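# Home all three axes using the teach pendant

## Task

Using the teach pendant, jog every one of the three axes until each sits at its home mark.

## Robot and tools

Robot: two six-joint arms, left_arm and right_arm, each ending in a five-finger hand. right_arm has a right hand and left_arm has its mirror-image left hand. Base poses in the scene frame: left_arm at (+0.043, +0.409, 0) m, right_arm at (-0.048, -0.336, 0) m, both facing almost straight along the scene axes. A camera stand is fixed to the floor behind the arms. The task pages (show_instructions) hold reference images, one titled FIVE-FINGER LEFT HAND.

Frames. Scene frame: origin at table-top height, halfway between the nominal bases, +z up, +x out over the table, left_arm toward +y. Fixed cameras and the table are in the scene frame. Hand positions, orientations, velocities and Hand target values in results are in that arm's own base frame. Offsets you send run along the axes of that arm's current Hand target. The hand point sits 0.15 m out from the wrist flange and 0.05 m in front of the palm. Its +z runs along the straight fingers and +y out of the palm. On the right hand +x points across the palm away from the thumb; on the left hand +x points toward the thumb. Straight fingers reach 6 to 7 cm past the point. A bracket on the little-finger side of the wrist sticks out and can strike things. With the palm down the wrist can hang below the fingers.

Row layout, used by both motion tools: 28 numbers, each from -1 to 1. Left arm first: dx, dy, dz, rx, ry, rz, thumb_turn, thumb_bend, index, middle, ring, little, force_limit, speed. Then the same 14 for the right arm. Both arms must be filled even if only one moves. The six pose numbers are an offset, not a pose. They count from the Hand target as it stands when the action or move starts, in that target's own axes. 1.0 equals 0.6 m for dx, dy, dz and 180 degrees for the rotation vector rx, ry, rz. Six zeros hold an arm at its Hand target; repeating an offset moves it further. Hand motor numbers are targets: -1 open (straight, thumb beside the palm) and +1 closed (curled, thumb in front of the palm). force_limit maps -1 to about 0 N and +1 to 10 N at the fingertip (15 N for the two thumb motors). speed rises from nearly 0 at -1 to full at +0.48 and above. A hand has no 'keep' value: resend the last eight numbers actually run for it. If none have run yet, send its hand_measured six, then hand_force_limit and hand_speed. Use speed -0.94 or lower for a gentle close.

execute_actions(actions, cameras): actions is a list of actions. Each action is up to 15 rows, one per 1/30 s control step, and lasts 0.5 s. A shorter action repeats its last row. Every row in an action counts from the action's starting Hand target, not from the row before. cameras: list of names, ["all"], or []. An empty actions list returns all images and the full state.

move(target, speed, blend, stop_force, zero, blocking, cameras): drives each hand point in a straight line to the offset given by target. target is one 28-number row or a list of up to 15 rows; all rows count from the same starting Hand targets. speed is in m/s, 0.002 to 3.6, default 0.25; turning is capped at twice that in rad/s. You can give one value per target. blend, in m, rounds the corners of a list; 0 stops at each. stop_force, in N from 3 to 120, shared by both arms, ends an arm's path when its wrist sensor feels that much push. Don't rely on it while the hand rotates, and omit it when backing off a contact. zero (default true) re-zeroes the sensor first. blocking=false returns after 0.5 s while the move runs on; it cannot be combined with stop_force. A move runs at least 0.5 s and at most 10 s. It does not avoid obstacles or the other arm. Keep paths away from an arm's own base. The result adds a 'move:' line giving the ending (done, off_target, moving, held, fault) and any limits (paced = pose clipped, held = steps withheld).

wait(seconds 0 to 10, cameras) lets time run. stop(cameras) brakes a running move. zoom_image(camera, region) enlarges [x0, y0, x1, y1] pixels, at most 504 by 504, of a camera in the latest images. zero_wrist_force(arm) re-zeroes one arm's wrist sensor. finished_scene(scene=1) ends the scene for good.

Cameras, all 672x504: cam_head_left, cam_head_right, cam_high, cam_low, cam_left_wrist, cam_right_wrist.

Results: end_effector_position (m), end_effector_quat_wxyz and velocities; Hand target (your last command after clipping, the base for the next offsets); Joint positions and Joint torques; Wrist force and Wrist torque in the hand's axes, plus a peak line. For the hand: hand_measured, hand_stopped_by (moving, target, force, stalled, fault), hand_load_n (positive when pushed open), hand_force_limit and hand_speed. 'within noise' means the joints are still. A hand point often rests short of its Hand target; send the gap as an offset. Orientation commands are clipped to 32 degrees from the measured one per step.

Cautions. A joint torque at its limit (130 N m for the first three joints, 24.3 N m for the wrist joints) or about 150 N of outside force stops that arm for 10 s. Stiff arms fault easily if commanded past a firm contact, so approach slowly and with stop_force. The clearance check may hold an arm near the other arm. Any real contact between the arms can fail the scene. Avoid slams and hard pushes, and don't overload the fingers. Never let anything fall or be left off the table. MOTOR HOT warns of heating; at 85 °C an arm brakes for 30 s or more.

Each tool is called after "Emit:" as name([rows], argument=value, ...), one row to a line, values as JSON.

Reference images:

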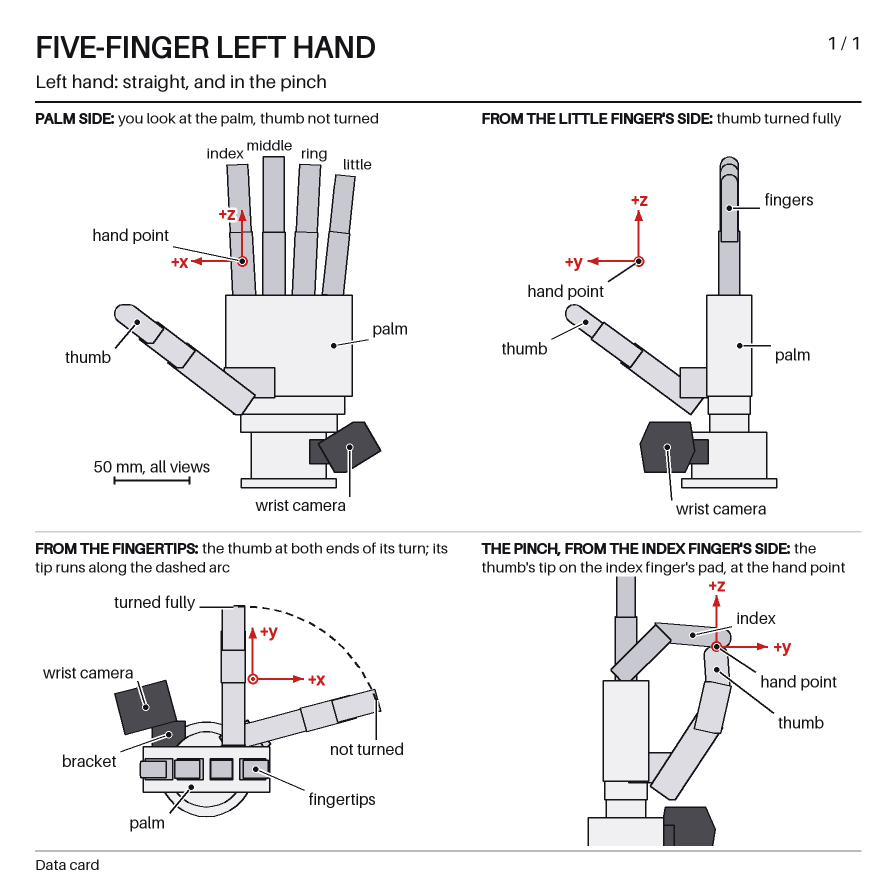

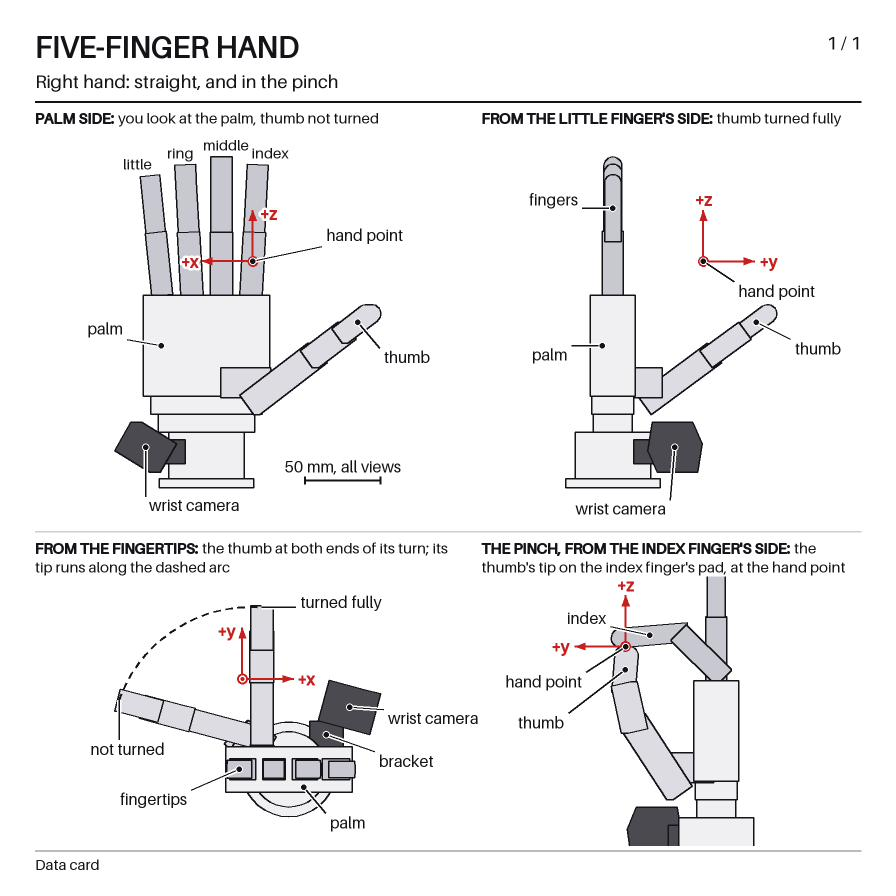

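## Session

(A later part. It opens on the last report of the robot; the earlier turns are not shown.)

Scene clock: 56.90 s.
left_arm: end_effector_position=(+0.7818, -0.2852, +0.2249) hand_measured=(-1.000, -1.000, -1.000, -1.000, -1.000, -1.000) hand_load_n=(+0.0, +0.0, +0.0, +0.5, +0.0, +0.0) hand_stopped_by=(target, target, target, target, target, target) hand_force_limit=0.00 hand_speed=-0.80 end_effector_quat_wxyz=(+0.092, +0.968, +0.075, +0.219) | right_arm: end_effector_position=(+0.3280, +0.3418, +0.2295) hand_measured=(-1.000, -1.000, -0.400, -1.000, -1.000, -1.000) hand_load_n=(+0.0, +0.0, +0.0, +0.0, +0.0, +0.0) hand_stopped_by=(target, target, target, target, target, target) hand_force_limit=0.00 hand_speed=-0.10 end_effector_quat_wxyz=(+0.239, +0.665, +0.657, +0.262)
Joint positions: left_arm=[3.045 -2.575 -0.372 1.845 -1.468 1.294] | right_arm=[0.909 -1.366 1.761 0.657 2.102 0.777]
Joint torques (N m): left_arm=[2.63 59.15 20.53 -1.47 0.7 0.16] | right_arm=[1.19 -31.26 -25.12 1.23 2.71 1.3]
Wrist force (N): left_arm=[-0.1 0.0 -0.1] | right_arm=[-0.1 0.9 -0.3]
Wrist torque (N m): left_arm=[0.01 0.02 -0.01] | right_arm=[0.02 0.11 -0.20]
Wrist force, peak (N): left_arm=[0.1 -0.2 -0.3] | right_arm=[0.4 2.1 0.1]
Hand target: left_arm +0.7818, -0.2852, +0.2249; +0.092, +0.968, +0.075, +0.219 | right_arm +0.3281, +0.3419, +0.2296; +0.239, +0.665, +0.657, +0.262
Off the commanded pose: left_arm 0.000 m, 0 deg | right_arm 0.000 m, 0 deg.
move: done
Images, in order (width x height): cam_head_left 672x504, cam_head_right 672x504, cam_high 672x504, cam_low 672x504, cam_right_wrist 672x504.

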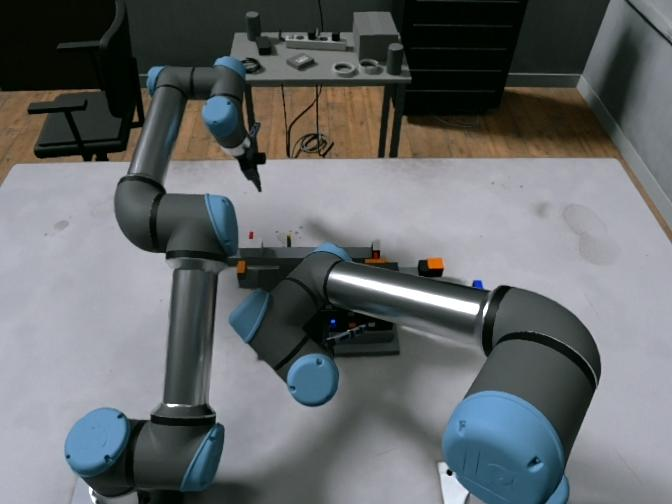

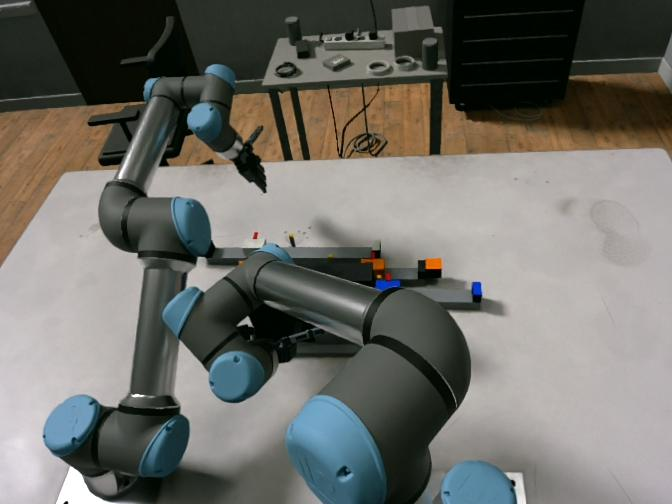

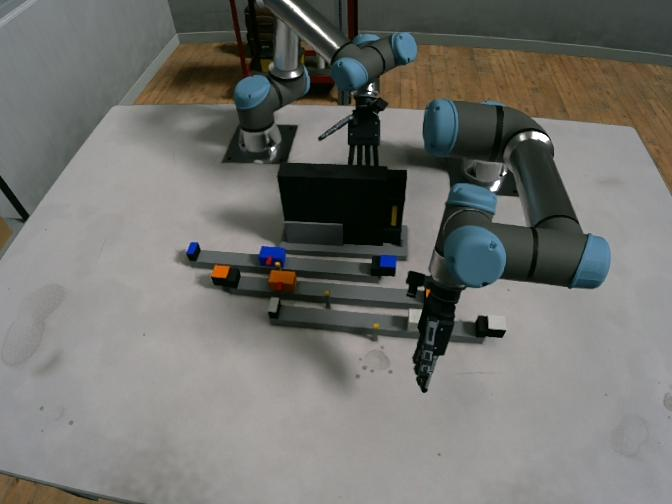

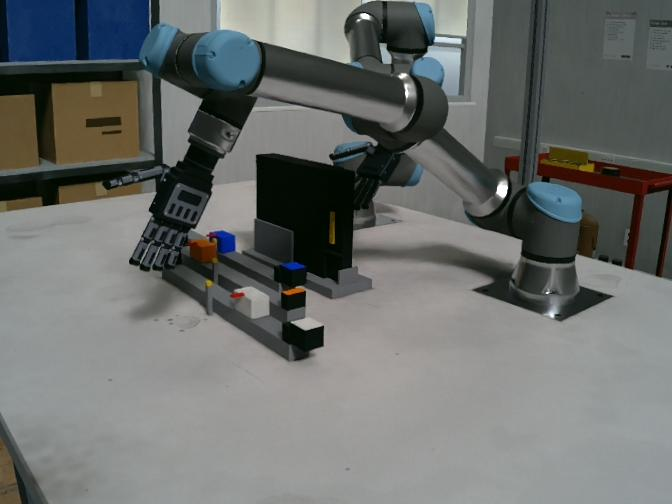

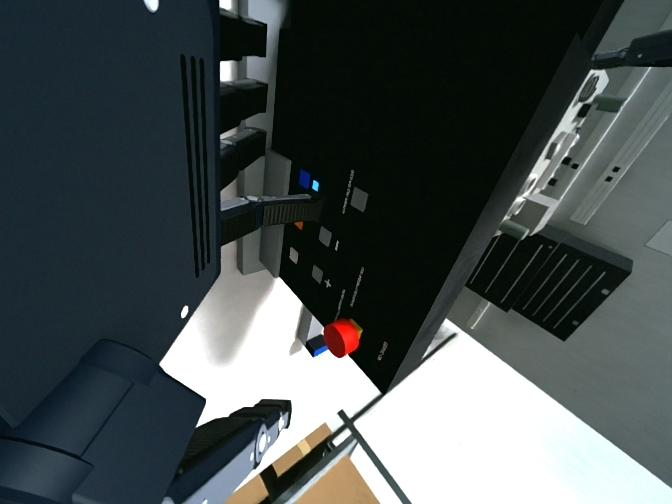

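Emit:
move(target=[0,0,0,0,0,0,-1,-1,-1,-1,-1,-1,0,-0.8,0.005,0.0248,0.0222,0,0,0,-1,-1,-0.4,-1,-1,-1,0,-0.1], speed=0.1, cameras=["cam_right_wrist"])

Emit:
zoom_image(camera="cam_right_wrist", region=[220, 120, 440, 340])

Scene clock: 58.67 s.
left_arm: end_effector_position=(+0.7818, -0.2852, +0.2249) hand_measured=(-1.000, -1.000, -1.000, -1.000, -1.000, -1.000) hand_load_n=(+0.0, +0.0, +0.0, +0.0, +0.0, +0.5) hand_stopped_by=(target, target, target, target, target, target) hand_force_limit=0.00 hand_speed=-0.80 end_effector_quat_wxyz=(+0.092, +0.968, +0.075, +0.219) | right_arm: end_effector_position=(+0.3481, +0.3450, +0.2295) hand_measured=(-1.000, -1.000, -0.400, -1.000, -1.000, -1.000) hand_load_n=(+0.0, +0.0, +0.0, +0.0, +0.0, +0.0) hand_stopped_by=(target, target, target, target, target, target) hand_force_limit=0.00 hand_speed=-0.10 end_effector_quat_wxyz=(+0.239, +0.665, +0.657, +0.262) end_effector_velocity=(-0.002, -0.002, +0.000) end_effector_angular_velocity=(-0.001, -0.001, -0.004)
Joint positions: left_arm=[3.045 -2.575 -0.372 1.845 -1.468 1.294] | right_arm=[0.872 -1.347 1.733 0.647 2.083 0.74]
Joint velocities: left_arm=[within noise] | right_arm=[0.003 -0.002 0.004 0.002 0.005 0.006]
Joint torques (N m): left_arm=[2.37 59.21 20.17 -1.51 0.58 0.23] | right_arm=[5.6 -38.26 -8.59 2.82 2.47 1.93]
Wrist force (N): left_arm=[0.0 -0.1 -0.1] | right_arm=[-0.6 0.9 -0.3]
Wrist torque (N m): left_arm=[-0.02 -0.01 0.01] | right_arm=[0.05 0.18 -0.21]
Wrist force, peak (N): left_arm=[-0.2 -0.4 -0.1] | right_arm=[-0.8 1.4 -0.5]
Hand target: left_arm +0.7818, -0.2852, +0.2249; +0.092, +0.968, +0.075, +0.219 | right_arm +0.3480, +0.3449, +0.2295; +0.239, +0.665, +0.657, +0.262
Off the commanded pose: left_arm 0.000 m, 0 deg | right_arm 0.000 m, 0 deg.
move: done
Images, in order (width x height): cam_right_wrist 672x504.

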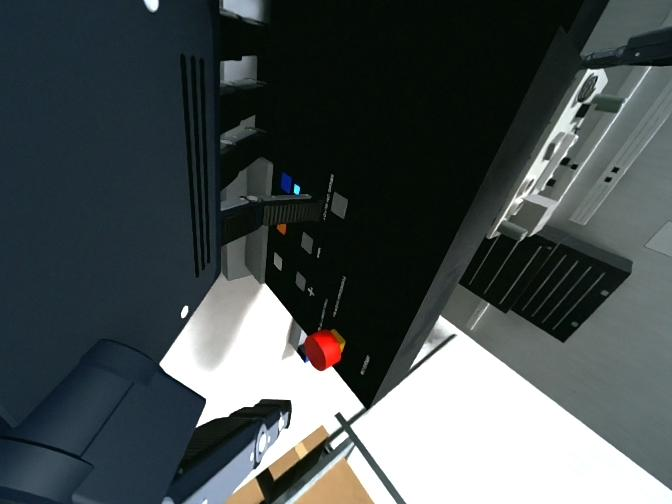

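Scaled by 2.291.

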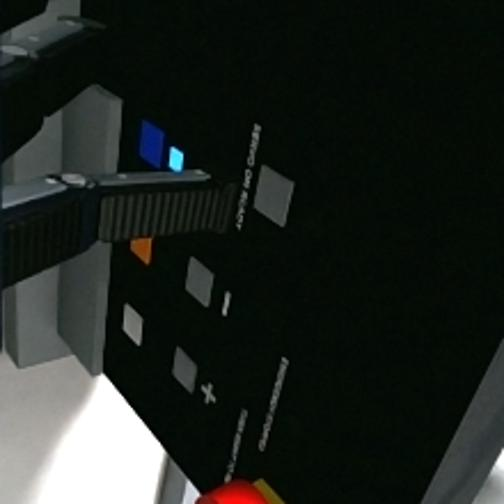

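Emit:
move(target=[0,0,0,0,0,0,-1,-1,-1,-1,-1,-1,0,-0.8,0,0.0437,0.0387,0,0,0,-1,-1,-0.4,-1,-1,-1,0,-0.1], speed=0.02, stop_force=4, cameras=["cam_right_wrist"])

Emit:
zoom_image(camera="cam_right_wrist", region=[220, 120, 440, 340])

Scene clock: 62.30 s.
left_arm: end_effector_position=(+0.7818, -0.2852, +0.2249) hand_measured=(-1.000, -1.000, -1.000, -1.000, -1.000, -1.000) hand_load_n=(+0.0, +0.0, +0.0, +0.0, +0.0, +0.0) hand_stopped_by=(target, target, target, target, target, target) hand_force_limit=0.00 hand_speed=-0.80 end_effector_quat_wxyz=(+0.092, +0.968, +0.075, +0.219) | right_arm: end_effector_position=(+0.3831, +0.3449, +0.2295) hand_measured=(-1.000, -1.000, -0.400, -1.000, -1.000, -1.000) hand_load_n=(+0.0, +0.0, +0.0, +0.0, +0.0, +0.0) hand_stopped_by=(target, target, target, target, target, target) hand_force_limit=0.00 hand_speed=-0.10 end_effector_quat_wxyz=(+0.239, +0.665, +0.657, +0.262)
Joint positions: left_arm=[3.045 -2.575 -0.372 1.845 -1.468 1.294] | right_arm=[0.803 -1.322 1.694 0.63 2.047 0.674]
Joint torques (N m): left_arm=[2.85 60.17 20 -1.58 0.81 0.13] | right_arm=[5.39 -39.07 -10.55 2.27 2.62 2.27]
Wrist force (N): left_arm=[-0.2 -0.2 -0.3] | right_arm=[-0.8 -1.1 -3.0]
Wrist torque (N m): left_arm=[-0.02 0.02 0.00] | right_arm=[0.16 0.15 -0.18]
Wrist force, peak (N): left_arm=[0.1 -0.4 -0.2] | right_arm=[-0.8 -1.9 -3.6]
Hand target: left_arm +0.7818, -0.2852, +0.2249; +0.092, +0.968, +0.075, +0.219 | right_arm +0.3831, +0.3449, +0.2295; +0.239, +0.665, +0.657, +0.262
Off the commanded pose: left_arm 0.000 m, 0 deg | right_arm 0.000 m, 0 deg.
move: done
Images, in order (width x height): cam_right_wrist 672x504.

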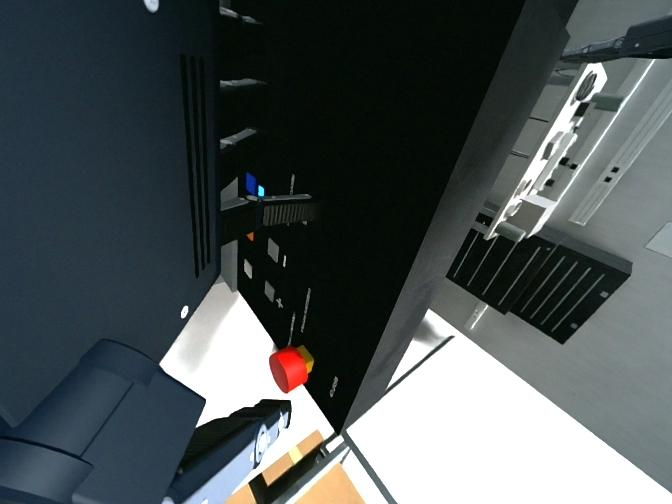

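Scaled by 2.291.

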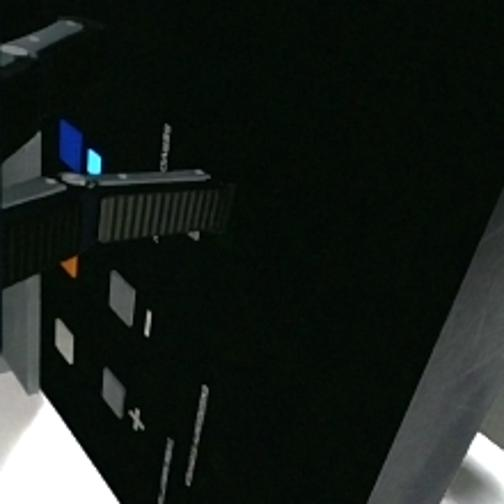

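Emit:
move([
  [0,0,0,0,0,0,-1,-1,-1,-1,-1,-1,0,-0.8,0,-0.0187,-0.0166,0,0,0,-1,-1,-0.4,-1,-1,-1,0,-0.1],
  [0,0,0,0,0,0,-1,-1,-1,-1,-1,-1,0,-0.8,-0.0178,-0.0415,0.0092,0,0,0,-1,-1,-0.4,-1,-1,-1,0,-0.1],
], speed=0.1, cameras=["cam_right_wrist"])

Emit:
zoom_image(camera="cam_right_wrist", region=[220, 120, 440, 340])

Scene clock: 65.73 s.
left_arm: end_effector_position=(+0.7818, -0.2852, +0.2249) hand_measured=(-1.000, -1.000, -1.000, -1.000, -1.000, -1.000) hand_load_n=(+0.0, +0.0, +0.0, +0.0, -0.5, +0.0) hand_stopped_by=(target, target, target, target, target, target) hand_force_limit=0.00 hand_speed=-0.80 end_effector_quat_wxyz=(+0.092, +0.968, +0.075, +0.219) | right_arm: end_effector_position=(+0.3681, +0.3349, +0.2086) hand_measured=(-1.000, -1.000, -0.400, -1.000, -1.000, -1.000) hand_load_n=(+0.0, +0.0, +0.0, +0.0, +0.0, +0.0) hand_stopped_by=(target, target, target, target, target, target) hand_force_limit=0.00 hand_speed=-0.10 end_effector_quat_wxyz=(+0.239, +0.665, +0.657, +0.262)
Joint positions: left_arm=[3.045 -2.575 -0.372 1.845 -1.468 1.294] | right_arm=[0.814 -1.336 1.772 0.571 2.053 0.684]
Joint torques (N m): left_arm=[2.67 60.05 19.84 -1.58 0.83 0.14] | right_arm=[5.18 -35.08 -17.59 0.44 2.66 2.16]
Wrist force (N): left_arm=[0.0 -0.1 -0.1] | right_arm=[-0.3 1.0 -0.2]
Wrist torque (N m): left_arm=[-0.02 -0.01 0.01] | right_arm=[0.03 0.14 -0.18]
Wrist force, peak (N): left_arm=[-0.4 -0.4 -0.2] | right_arm=[-0.9 -1.5 -3.2]
Hand target: left_arm +0.7818, -0.2852, +0.2249; +0.092, +0.968, +0.075, +0.219 | right_arm +0.3681, +0.3349, +0.2085; +0.239, +0.665, +0.657, +0.262
Off the commanded pose: left_arm 0.000 m, 0 deg | right_arm 0.000 m, 0 deg.
move: done
Images, in order (width x height): cam_right_wrist 672x504.

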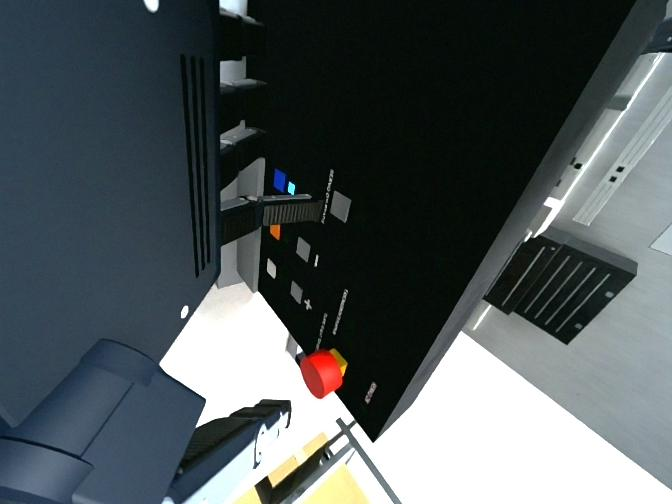

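Scaled by 2.291.

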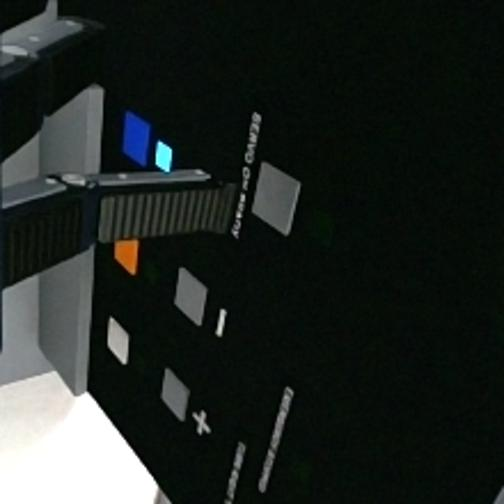

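Emit:
move(target=[0,0,0,0,0,0,-1,-1,-1,-1,-1,-1,0,-0.8,0,0.0353,0.0357,0,0,0,-1,-1,-0.4,-1,-1,-1,0,-0.1], speed=0.02, stop_force=5, cameras=["cam_right_wrist"])

Emit:
zoom_image(camera="cam_right_wrist", region=[220, 120, 440, 340])

Scene clock: 68.57 s.
left_arm: end_effector_position=(+0.7818, -0.2852, +0.2249) hand_measured=(-1.000, -1.000, -1.000, -1.000, -1.000, -1.000) hand_load_n=(+0.0, +0.0, +0.0, +0.0, +0.0, +0.0) hand_stopped_by=(target, target, target, target, target, target) hand_force_limit=0.00 hand_speed=-0.80 end_effector_quat_wxyz=(+0.092, +0.968, +0.075, +0.219) | right_arm: end_effector_position=(+0.3836, +0.3350, +0.2075) hand_measured=(-1.000, -1.000, -0.400, -1.000, -1.000, -1.000) hand_load_n=(+0.0, +0.0, +0.0, +0.0, +0.0, +0.0) hand_stopped_by=(target, target, target, target, target, target) hand_force_limit=0.00 hand_speed=-0.10 end_effector_quat_wxyz=(+0.239, +0.665, +0.657, +0.262)
Joint positions: left_arm=[3.045 -2.575 -0.372 1.845 -1.468 1.294] | right_arm=[0.784 -1.323 1.754 0.562 2.037 0.655]
Joint torques (N m): left_arm=[2.64 59.73 20.24 -1.68 0.84 0.25] | right_arm=[-5.2 -39.2 -9.39 2.07 3.14 -0.3]
Wrist force (N): left_arm=[0.1 -0.1 -0.1] | right_arm=[0.3 -2.1 -2.4]
Wrist torque (N m): left_arm=[-0.01 -0.02 0.01] | right_arm=[0.07 0.23 -0.26]
Wrist force, peak (N): left_arm=[-0.3 -0.3 -0.1] | right_arm=[0.0 -7.1 -12.7]
Hand target: left_arm +0.7818, -0.2852, +0.2249; +0.092, +0.968, +0.075, +0.219 | right_arm +0.3836, +0.3350, +0.2075; +0.239, +0.665, +0.657, +0.262 (not the last commanded pose)
Off the commanded pose: left_arm 0.000 m, 0 deg | right_arm 0.015 m, 0 deg.
move: contact (right_arm)
Images, in order (width x height): cam_right_wrist 672x504.

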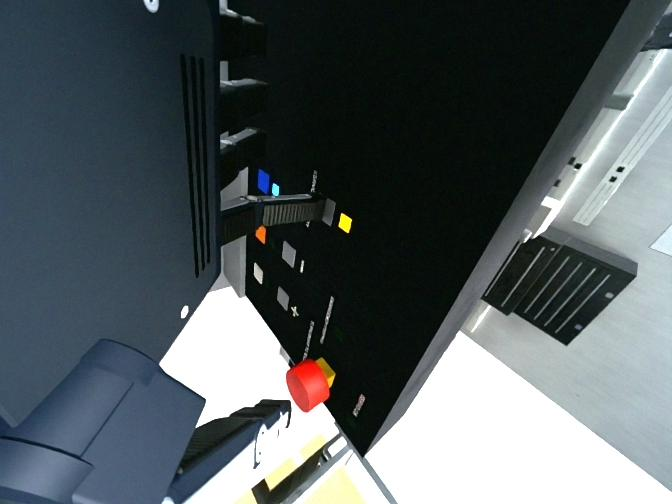

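Scaled by 2.291.

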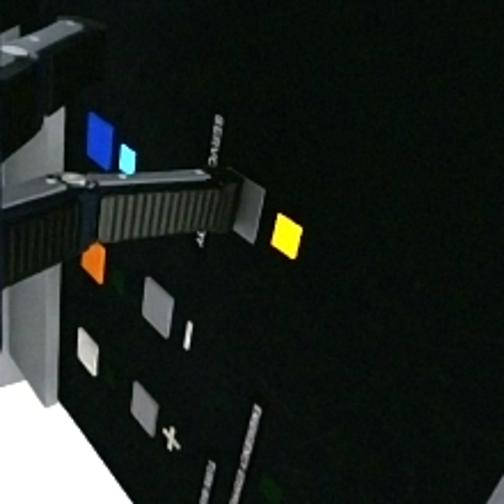

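Emit:
move(target=[-0.4367,-0.0443,-0.3533,-0.2252,-0.3460,0.4685,-1,-1,-0.4,-1,-1,-1,0,-0.1,0,-0.025,-0.0221,0,0,0,-1,-1,-0.4,-1,-1,-1,0,-0.1], speed=0.3, cameras=["all"])

Emit:
zoom_image(camera="cam_left_wrist", region=[100, 50, 500, 350])

Emit:
zoom_image(camera="cam_right_wrist", region=[220, 120, 440, 420])

Scene clock: 78.47 s.
left_arm: end_effector_position=(+0.4523, -0.2773, +0.3000) hand_measured=(-1.000, -1.000, -0.400, -1.000, -1.000, -1.000) hand_load_n=(+0.0, +0.0, +0.0, +0.0, +0.0, +0.0) hand_stopped_by=(target, target, target, target, target, target) hand_force_limit=0.00 hand_speed=-0.10 end_effector_quat_wxyz=(+0.240, +0.659, -0.670, -0.244) | right_arm: end_effector_position=(+0.3636, +0.3350, +0.2075) hand_measured=(-1.000, -1.000, -0.400, -1.000, -1.000, -1.000) hand_load_n=(+0.0, -0.5, +0.0, +0.0, +0.0, +0.0) hand_stopped_by=(target, target, target, target, target, target) hand_force_limit=0.00 hand_speed=-0.10 end_effector_quat_wxyz=(+0.239, +0.665, +0.657, +0.262)
Joint positions: left_arm=[2.969 -2.671 -0.383 0.791 -1.472 3.022] | right_arm=[0.823 -1.339 1.779 0.571 2.057 0.692]
Joint torques (N m): left_arm=[0.2 47.48 18.72 -4.07 0.23 0.54] | right_arm=[-3.49 -32.69 -16.04 2.02 1.35 -0.54]
Wrist force (N): left_arm=[-0.6 -0.7 0.2] | right_arm=[-0.4 0.7 -0.3]
Wrist torque (N m): left_arm=[-0.18 0.04 -0.04] | right_arm=[0.00 0.16 -0.25]
Wrist force, peak (N): left_arm=[-0.2 -0.9 0.6] | right_arm=[0.3 -1.9 -3.1]
Hand target: left_arm +0.4523, -0.2773, +0.2999; +0.240, +0.659, -0.670, -0.244 | right_arm +0.3636, +0.3350, +0.2075; +0.239, +0.665, +0.657, +0.262
Off the commanded pose: left_arm 0.000 m, 0 deg | right_arm 0.000 m, 0 deg.
elbow stopped short (left arm): the move would have taken joint 3 (elbow) straighter than the controller allows.
move: done

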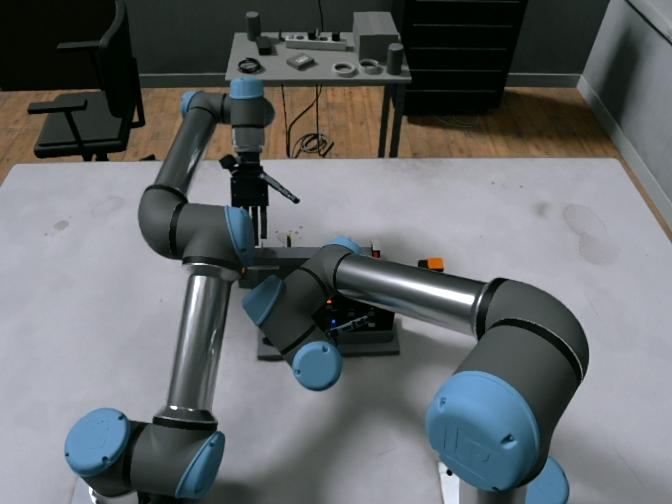

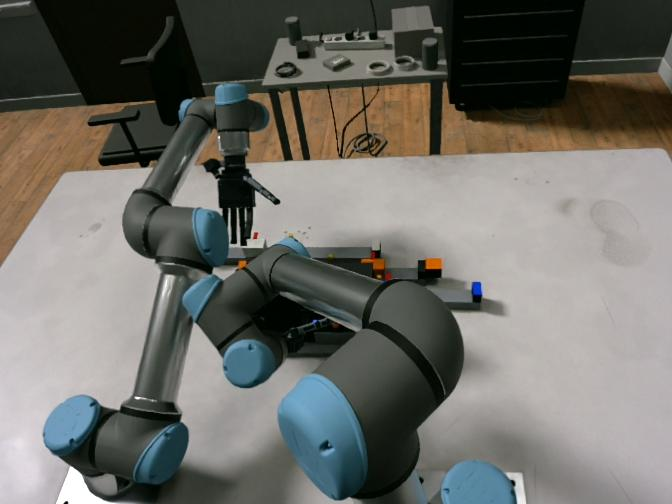

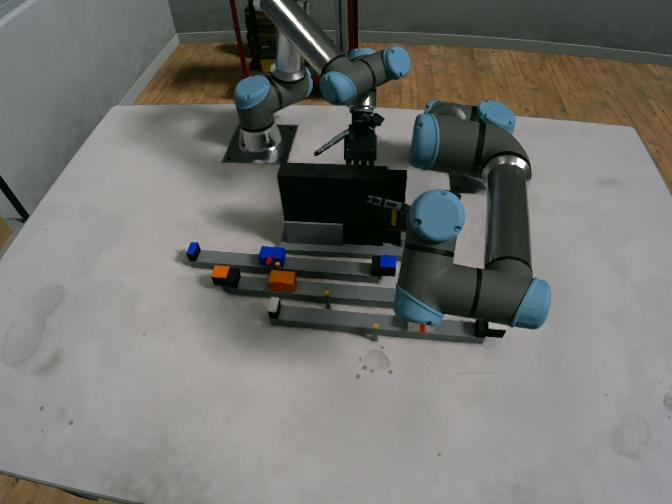

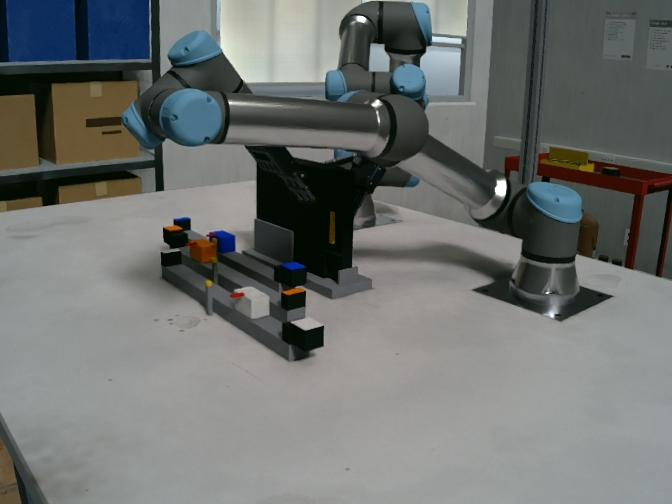

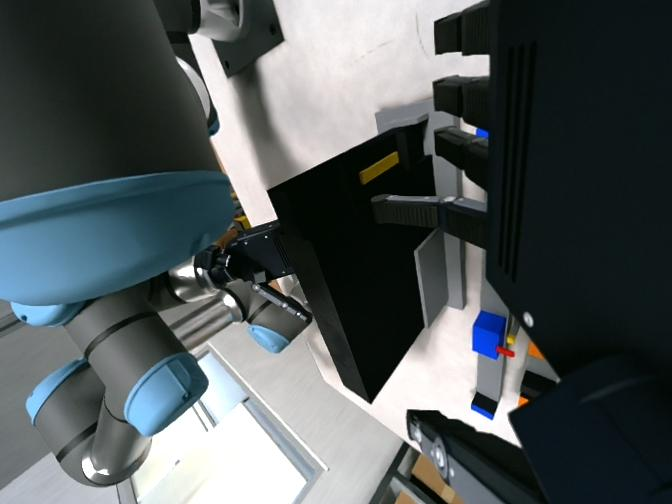

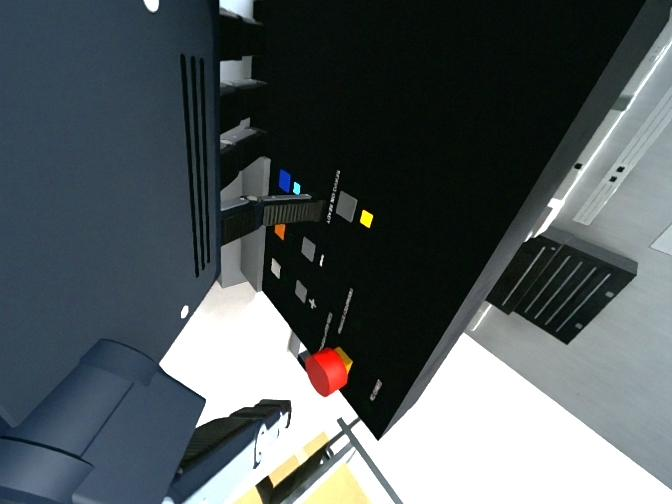

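Scaled by 1.260.

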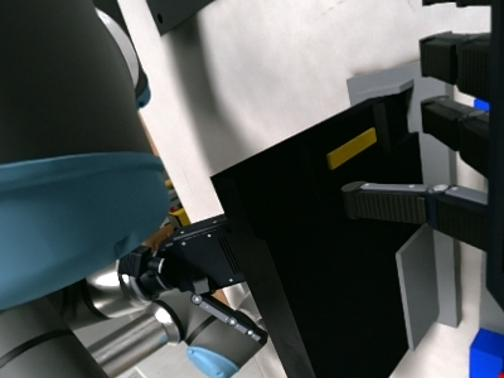

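Scaled by 1.680.

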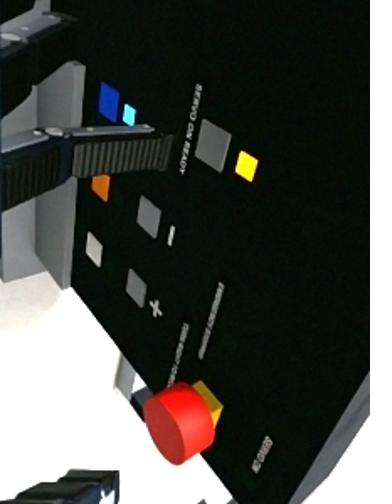

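Emit:
zoom_image(camera="cam_left_wrist", region=[330, 100, 490, 260])

Emit:
zoom_image(camera="cam_low", region=[240, 140, 380, 300])

Scaled by 3.150.

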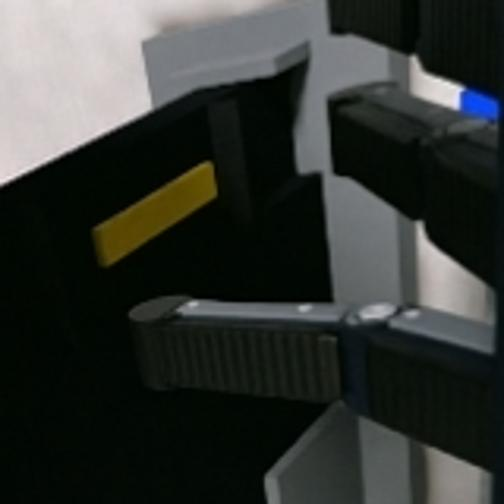

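Scaled by 3.150.

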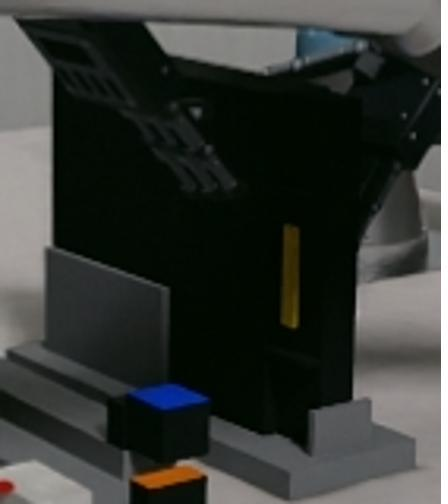

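Emit:
move(target=[0.0333,-0.0347,0.145,0,0,0,-1,-1,-0.4,-1,-1,-1,0,-0.1,0,0,0,0,0,0,-1,-1,-0.4,-1,-1,-1,0,-0.1], speed=0.15, cameras=["cam_left_wrist","cam_low","cam_right_wrist"])

Emit:
zoom_image(camera="cam_left_wrist", region=[280, 80, 500, 300])

Scene clock: 82.23 s.
left_arm: end_effector_position=(+0.4119, -0.2966, +0.2200) hand_measured=(-1.000, -1.000, -0.400, -1.000, -1.000, -1.000) hand_load_n=(+0.0, +0.0, +0.0, +0.0, +0.0, +0.0) hand_stopped_by=(target, target, target, target, target, target) hand_force_limit=0.00 hand_speed=-0.10 end_effector_quat_wxyz=(+0.240, +0.659, -0.670, -0.244) | right_arm: end_effector_position=(+0.3636, +0.3350, +0.2075) hand_measured=(-1.000, -1.000, -0.400, -1.000, -1.000, -1.000) hand_load_n=(+0.0, +0.0, +0.5, +0.0, +0.0, +0.0) hand_stopped_by=(target, target, target, target, target, target) hand_force_limit=0.00 hand_speed=-0.10 end_effector_quat_wxyz=(+0.239, +0.665, +0.657, +0.262)
Joint positions: left_arm=[2.93 -2.564 -0.795 1.1 -1.447 2.991] | right_arm=[0.823 -1.339 1.779 0.571 2.057 0.692]
Joint torques (N m): left_arm=[7.5 43.36 11.13 -1.45 -1.8 2.94] | right_arm=[-4.86 -16.83 -24.9 0.32 -1.27 -2.09]
Wrist force (N): left_arm=[-0.6 -0.5 0.1] | right_arm=[-0.5 0.5 -0.1]
Wrist torque (N m): left_arm=[-0.16 0.04 -0.07] | right_arm=[-0.05 0.16 -0.24]
Wrist force, peak (N): left_arm=[-0.2 -1.1 1.6] | right_arm=[-0.6 1.1 -0.4]
Hand target: left_arm +0.4119, -0.2965, +0.2199; +0.240, +0.659, -0.670, -0.244 | right_arm +0.3636, +0.3350, +0.2075; +0.239, +0.665, +0.657, +0.262
Off the commanded pose: left_arm 0.000 m, 0 deg | right_arm 0.000 m, 0 deg.
move: done
Images, in order (width x height): cam_low 672x504, cam_left_wrist 672x504, cam_right_wrist 672x504.

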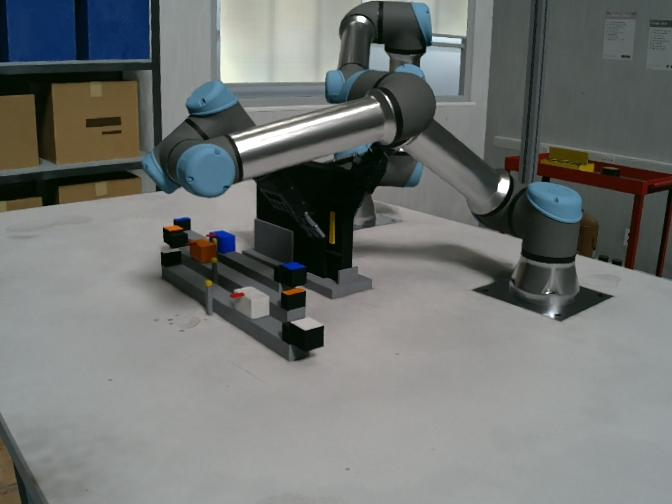

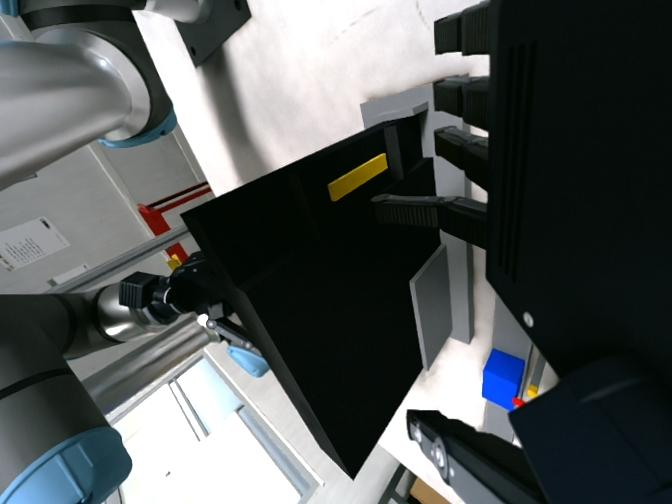

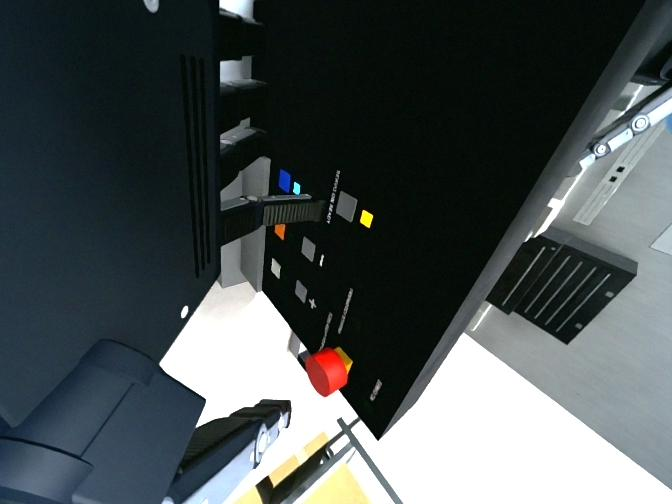

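Scaled by 2.291.

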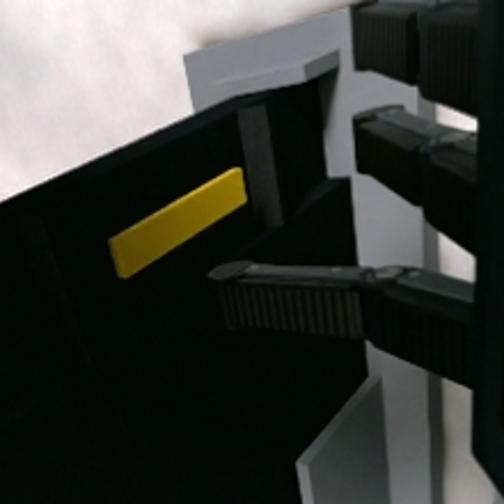

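Emit:
move(target=[0,-0.0301,0.0618,0,0,0,-1,-1,-0.4,-1,-1,-1,0,-0.1,0,0,0,0,0,0,-1,-1,-0.4,-1,-1,-1,0,-0.1], speed=0.1, cameras=["cam_left_wrist","cam_low"])

Emit:
zoom_image(camera="cam_left_wrist", region=[280, 80, 500, 300])

Scene clock: 84.70 s.
left_arm: end_effector_position=(+0.4019, -0.2964, +0.1798) hand_measured=(-1.000, -1.000, -0.400, -1.000, -1.000, -1.000) hand_load_n=(+0.0, +0.0, +0.0, +0.0, +0.0, +0.0) hand_stopped_by=(target, target, target, target, target, target) hand_force_limit=0.00 hand_speed=-0.10 end_effector_quat_wxyz=(+0.240, +0.659, -0.670, -0.244) | right_arm: end_effector_position=(+0.3636, +0.3350, +0.2075) hand_measured=(-1.000, -1.000, -0.400, -1.000, -1.000, -1.000) hand_load_n=(+0.0, +0.0, +0.0, +0.0, +0.0, +0.0) hand_stopped_by=(target, target, target, target, target, target) hand_force_limit=0.00 hand_speed=-0.10 end_effector_quat_wxyz=(+0.239, +0.665, +0.657, +0.262)
Joint positions: left_arm=[2.927 -2.57 -0.891 1.201 -1.445 2.989] | right_arm=[0.823 -1.339 1.779 0.571 2.057 0.692]
Joint torques (N m): left_arm=[2.47 68.6 22.41 -2.4 1.05 -1.27] | right_arm=[-5.75 -16.41 -23.57 0.45 -1.36 -1.57]
Wrist force (N): left_arm=[-0.5 -0.4 0.4] | right_arm=[-0.4 0.7 -0.2]
Wrist torque (N m): left_arm=[-0.16 0.02 -0.04] | right_arm=[0.00 0.15 -0.23]
Wrist force, peak (N): left_arm=[-0.4 -1.2 1.2] | right_arm=[-0.3 1.1 -0.4]
Hand target: left_arm +0.4019, -0.2963, +0.1799; +0.240, +0.659, -0.670, -0.244 | right_arm +0.3636, +0.3350, +0.2075; +0.239, +0.665, +0.657, +0.262
Off the commanded pose: left_arm 0.000 m, 0 deg | right_arm 0.000 m, 0 deg.
move: done
Images, in order (width x height): cam_low 672x504, cam_left_wrist 672x504.

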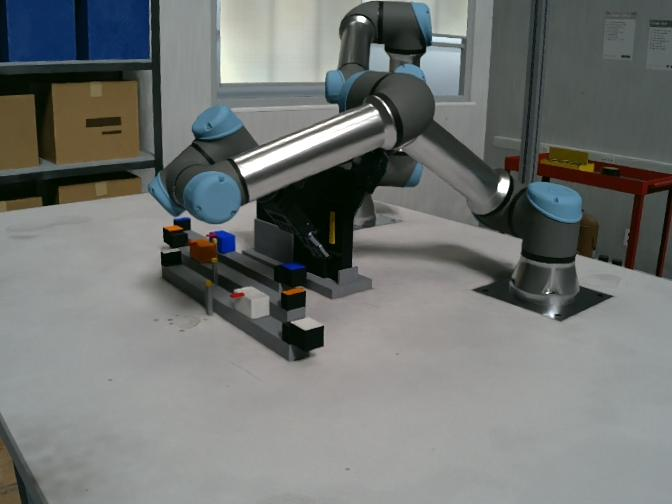

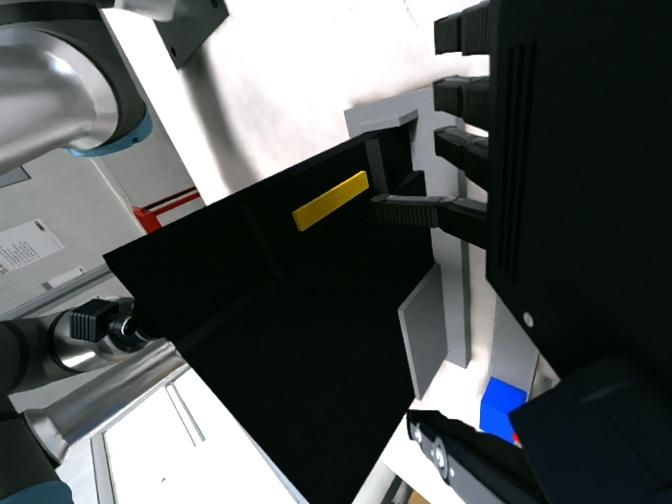

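Scaled by 2.291.

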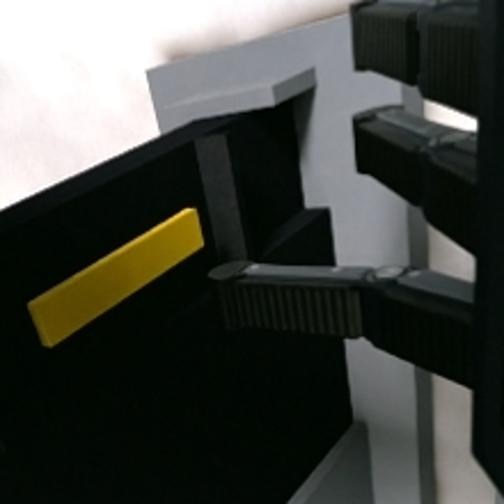

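Emit:
move(target=[0.0033,0.0106,0.0262,0,0,0,-1,-1,-0.4,-1,-1,-1,0,-0.1,0,0,0,0,0,0,-1,-1,-0.4,-1,-1,-1,0,-0.1], speed=0.1, cameras=["cam_left_wrist","cam_low"])

Emit:
zoom_image(camera="cam_left_wrist", region=[280, 80, 500, 300])

Scene clock: 87.03 s.
left_arm: end_effector_position=(+0.3869, -0.2981, +0.1720) hand_measured=(-1.000, -1.000, -0.400, -1.000, -1.000, -1.000) hand_load_n=(+0.0, +0.0, +0.0, +0.0, +0.0, +0.0) hand_stopped_by=(target, target, target, target, target, target) hand_force_limit=0.00 hand_speed=-0.10 end_effector_quat_wxyz=(+0.240, +0.659, -0.670, -0.244) | right_arm: end_effector_position=(+0.3636, +0.3350, +0.2075) hand_measured=(-1.000, -1.000, -0.400, -1.000, -1.000, -1.000) hand_load_n=(+0.0, +0.0, +0.0, +0.0, +0.0, +0.0) hand_stopped_by=(target, target, target, target, target, target) hand_force_limit=0.00 hand_speed=-0.10 end_effector_quat_wxyz=(+0.239, +0.665, +0.657, +0.262)
Joint positions: left_arm=[2.919 -2.541 -0.969 1.251 -1.44 2.983] | right_arm=[0.823 -1.339 1.779 0.571 2.057 0.692]
Joint torques (N m): left_arm=[4.83 43.55 26.48 -4.02 0.05 -0.25] | right_arm=[-5.39 -17.7 -23.08 0.64 -1.8 -1.92]
Wrist force (N): left_arm=[-0.8 -0.5 0.2] | right_arm=[-0.6 0.8 -0.2]
Wrist torque (N m): left_arm=[-0.16 0.07 -0.05] | right_arm=[0.01 0.18 -0.25]
Wrist force, peak (N): left_arm=[-0.8 -0.8 0.1] | right_arm=[-0.5 1.1 -0.3]
Hand target: left_arm +0.3869, -0.2981, +0.1719; +0.240, +0.659, -0.670, -0.244 | right_arm +0.3636, +0.3350, +0.2075; +0.239, +0.665, +0.657, +0.262
Off the commanded pose: left_arm 0.000 m, 0 deg | right_arm 0.000 m, 0 deg.
move: done
Images, in order (width x height): cam_low 672x504, cam_left_wrist 672x504.

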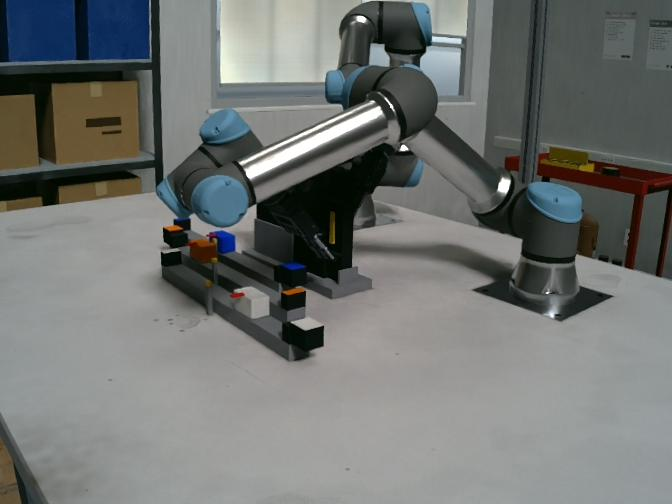

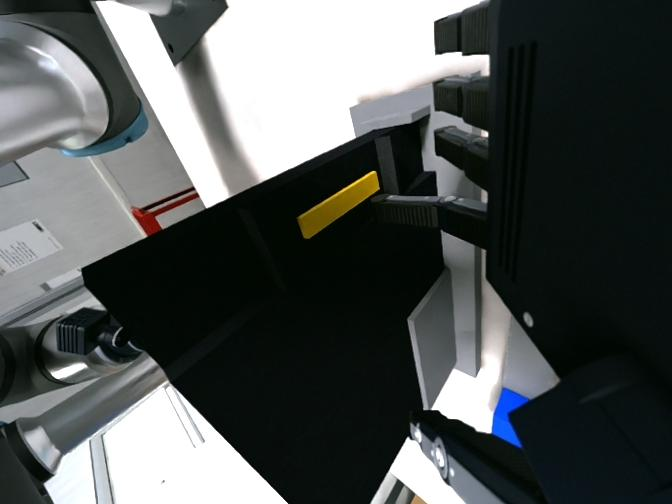

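Scaled by 2.291.

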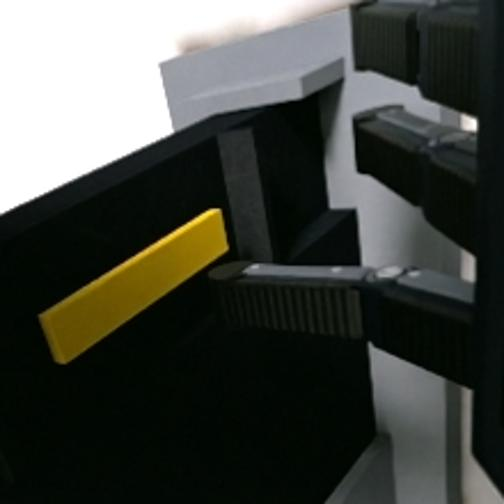

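Emit:
move(target=[0,0.0149,0.0129,0,0,0,-1,-1,-0.4,-1,-1,-1,0,-0.1,0,0,0,0,0,0,-1,-1,-0.4,-1,-1,-1,0,-0.1], speed=0.08, cameras=["cam_left_wrist"])

Emit:
zoom_image(camera="cam_left_wrist", region=[280, 80, 500, 300])

Scene clock: 88.60 s.
left_arm: end_effector_position=(+0.3750, -0.2979, +0.1718) hand_measured=(-1.000, -1.000, -0.400, -1.000, -1.000, -1.000) hand_load_n=(+0.0, +0.0, +0.0, +0.0, +0.0, +0.0) hand_stopped_by=(target, target, target, target, target, target) hand_force_limit=0.00 hand_speed=-0.10 end_effector_quat_wxyz=(+0.240, +0.659, -0.670, -0.244) end_effector_velocity=(+0.001, -0.001, +0.001) end_effector_angular_velocity=(+0.000, +0.000, +0.000) | right_arm: end_effector_position=(+0.3636, +0.3350, +0.2075) hand_measured=(-1.000, -1.000, -0.400, -1.000, -1.000, -1.000) hand_load_n=(+0.0, +0.0, +0.5, +0.0, +0.0, +0.0) hand_stopped_by=(target, target, target, target, target, target) hand_force_limit=0.00 hand_speed=-0.10 end_effector_quat_wxyz=(+0.239, +0.665, +0.657, +0.262)
Joint positions: left_arm=[2.916 -2.512 -1.025 1.279 -1.438 2.98] | right_arm=[0.823 -1.339 1.779 0.571 2.057 0.692]
Joint velocities: left_arm=[-0.001 -0.002 0.006 -0.004 0 0] | right_arm=[within noise]
Joint torques (N m): left_arm=[1.36 40.93 25.15 -4.11 1.18 -1.48] | right_arm=[-5.83 -17.55 -23.76 0.72 -1.28 -1.91]
Wrist force (N): left_arm=[-0.7 -0.6 0.2] | right_arm=[-0.4 0.6 -0.1]
Wrist torque (N m): left_arm=[-0.18 0.06 -0.04] | right_arm=[-0.03 0.14 -0.24]
Wrist force, peak (N): left_arm=[-0.9 -0.9 0.3] | right_arm=[-0.6 1.1 -0.3]
Hand target: left_arm +0.3751, -0.2979, +0.1717; +0.240, +0.659, -0.670, -0.244 | right_arm +0.3636, +0.3350, +0.2075; +0.239, +0.665, +0.657, +0.262
Off the commanded pose: left_arm 0.000 m, 0 deg | right_arm 0.000 m, 0 deg.
move: done
Images, in order (width x height): cam_left_wrist 672x504.

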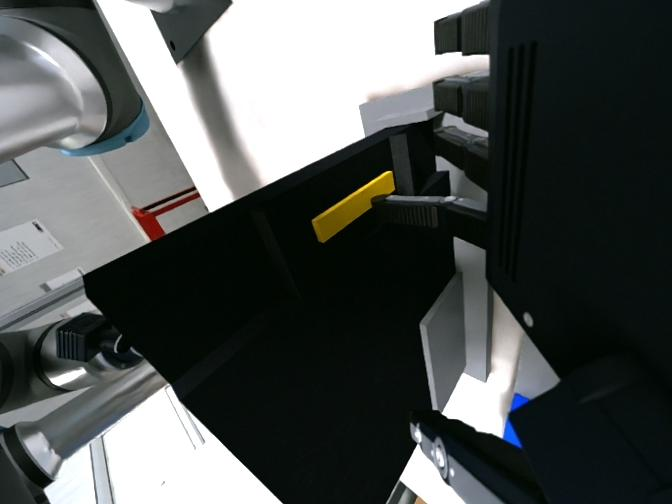

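Scaled by 2.291.

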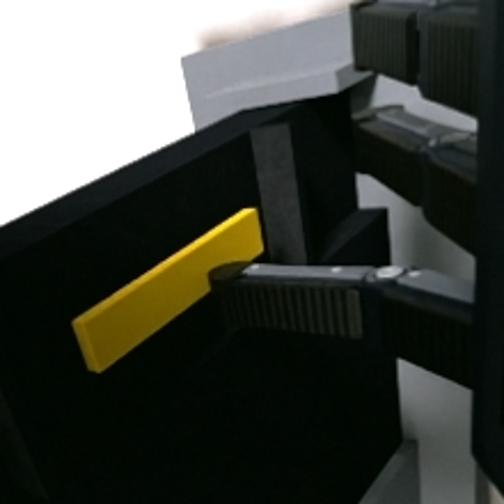

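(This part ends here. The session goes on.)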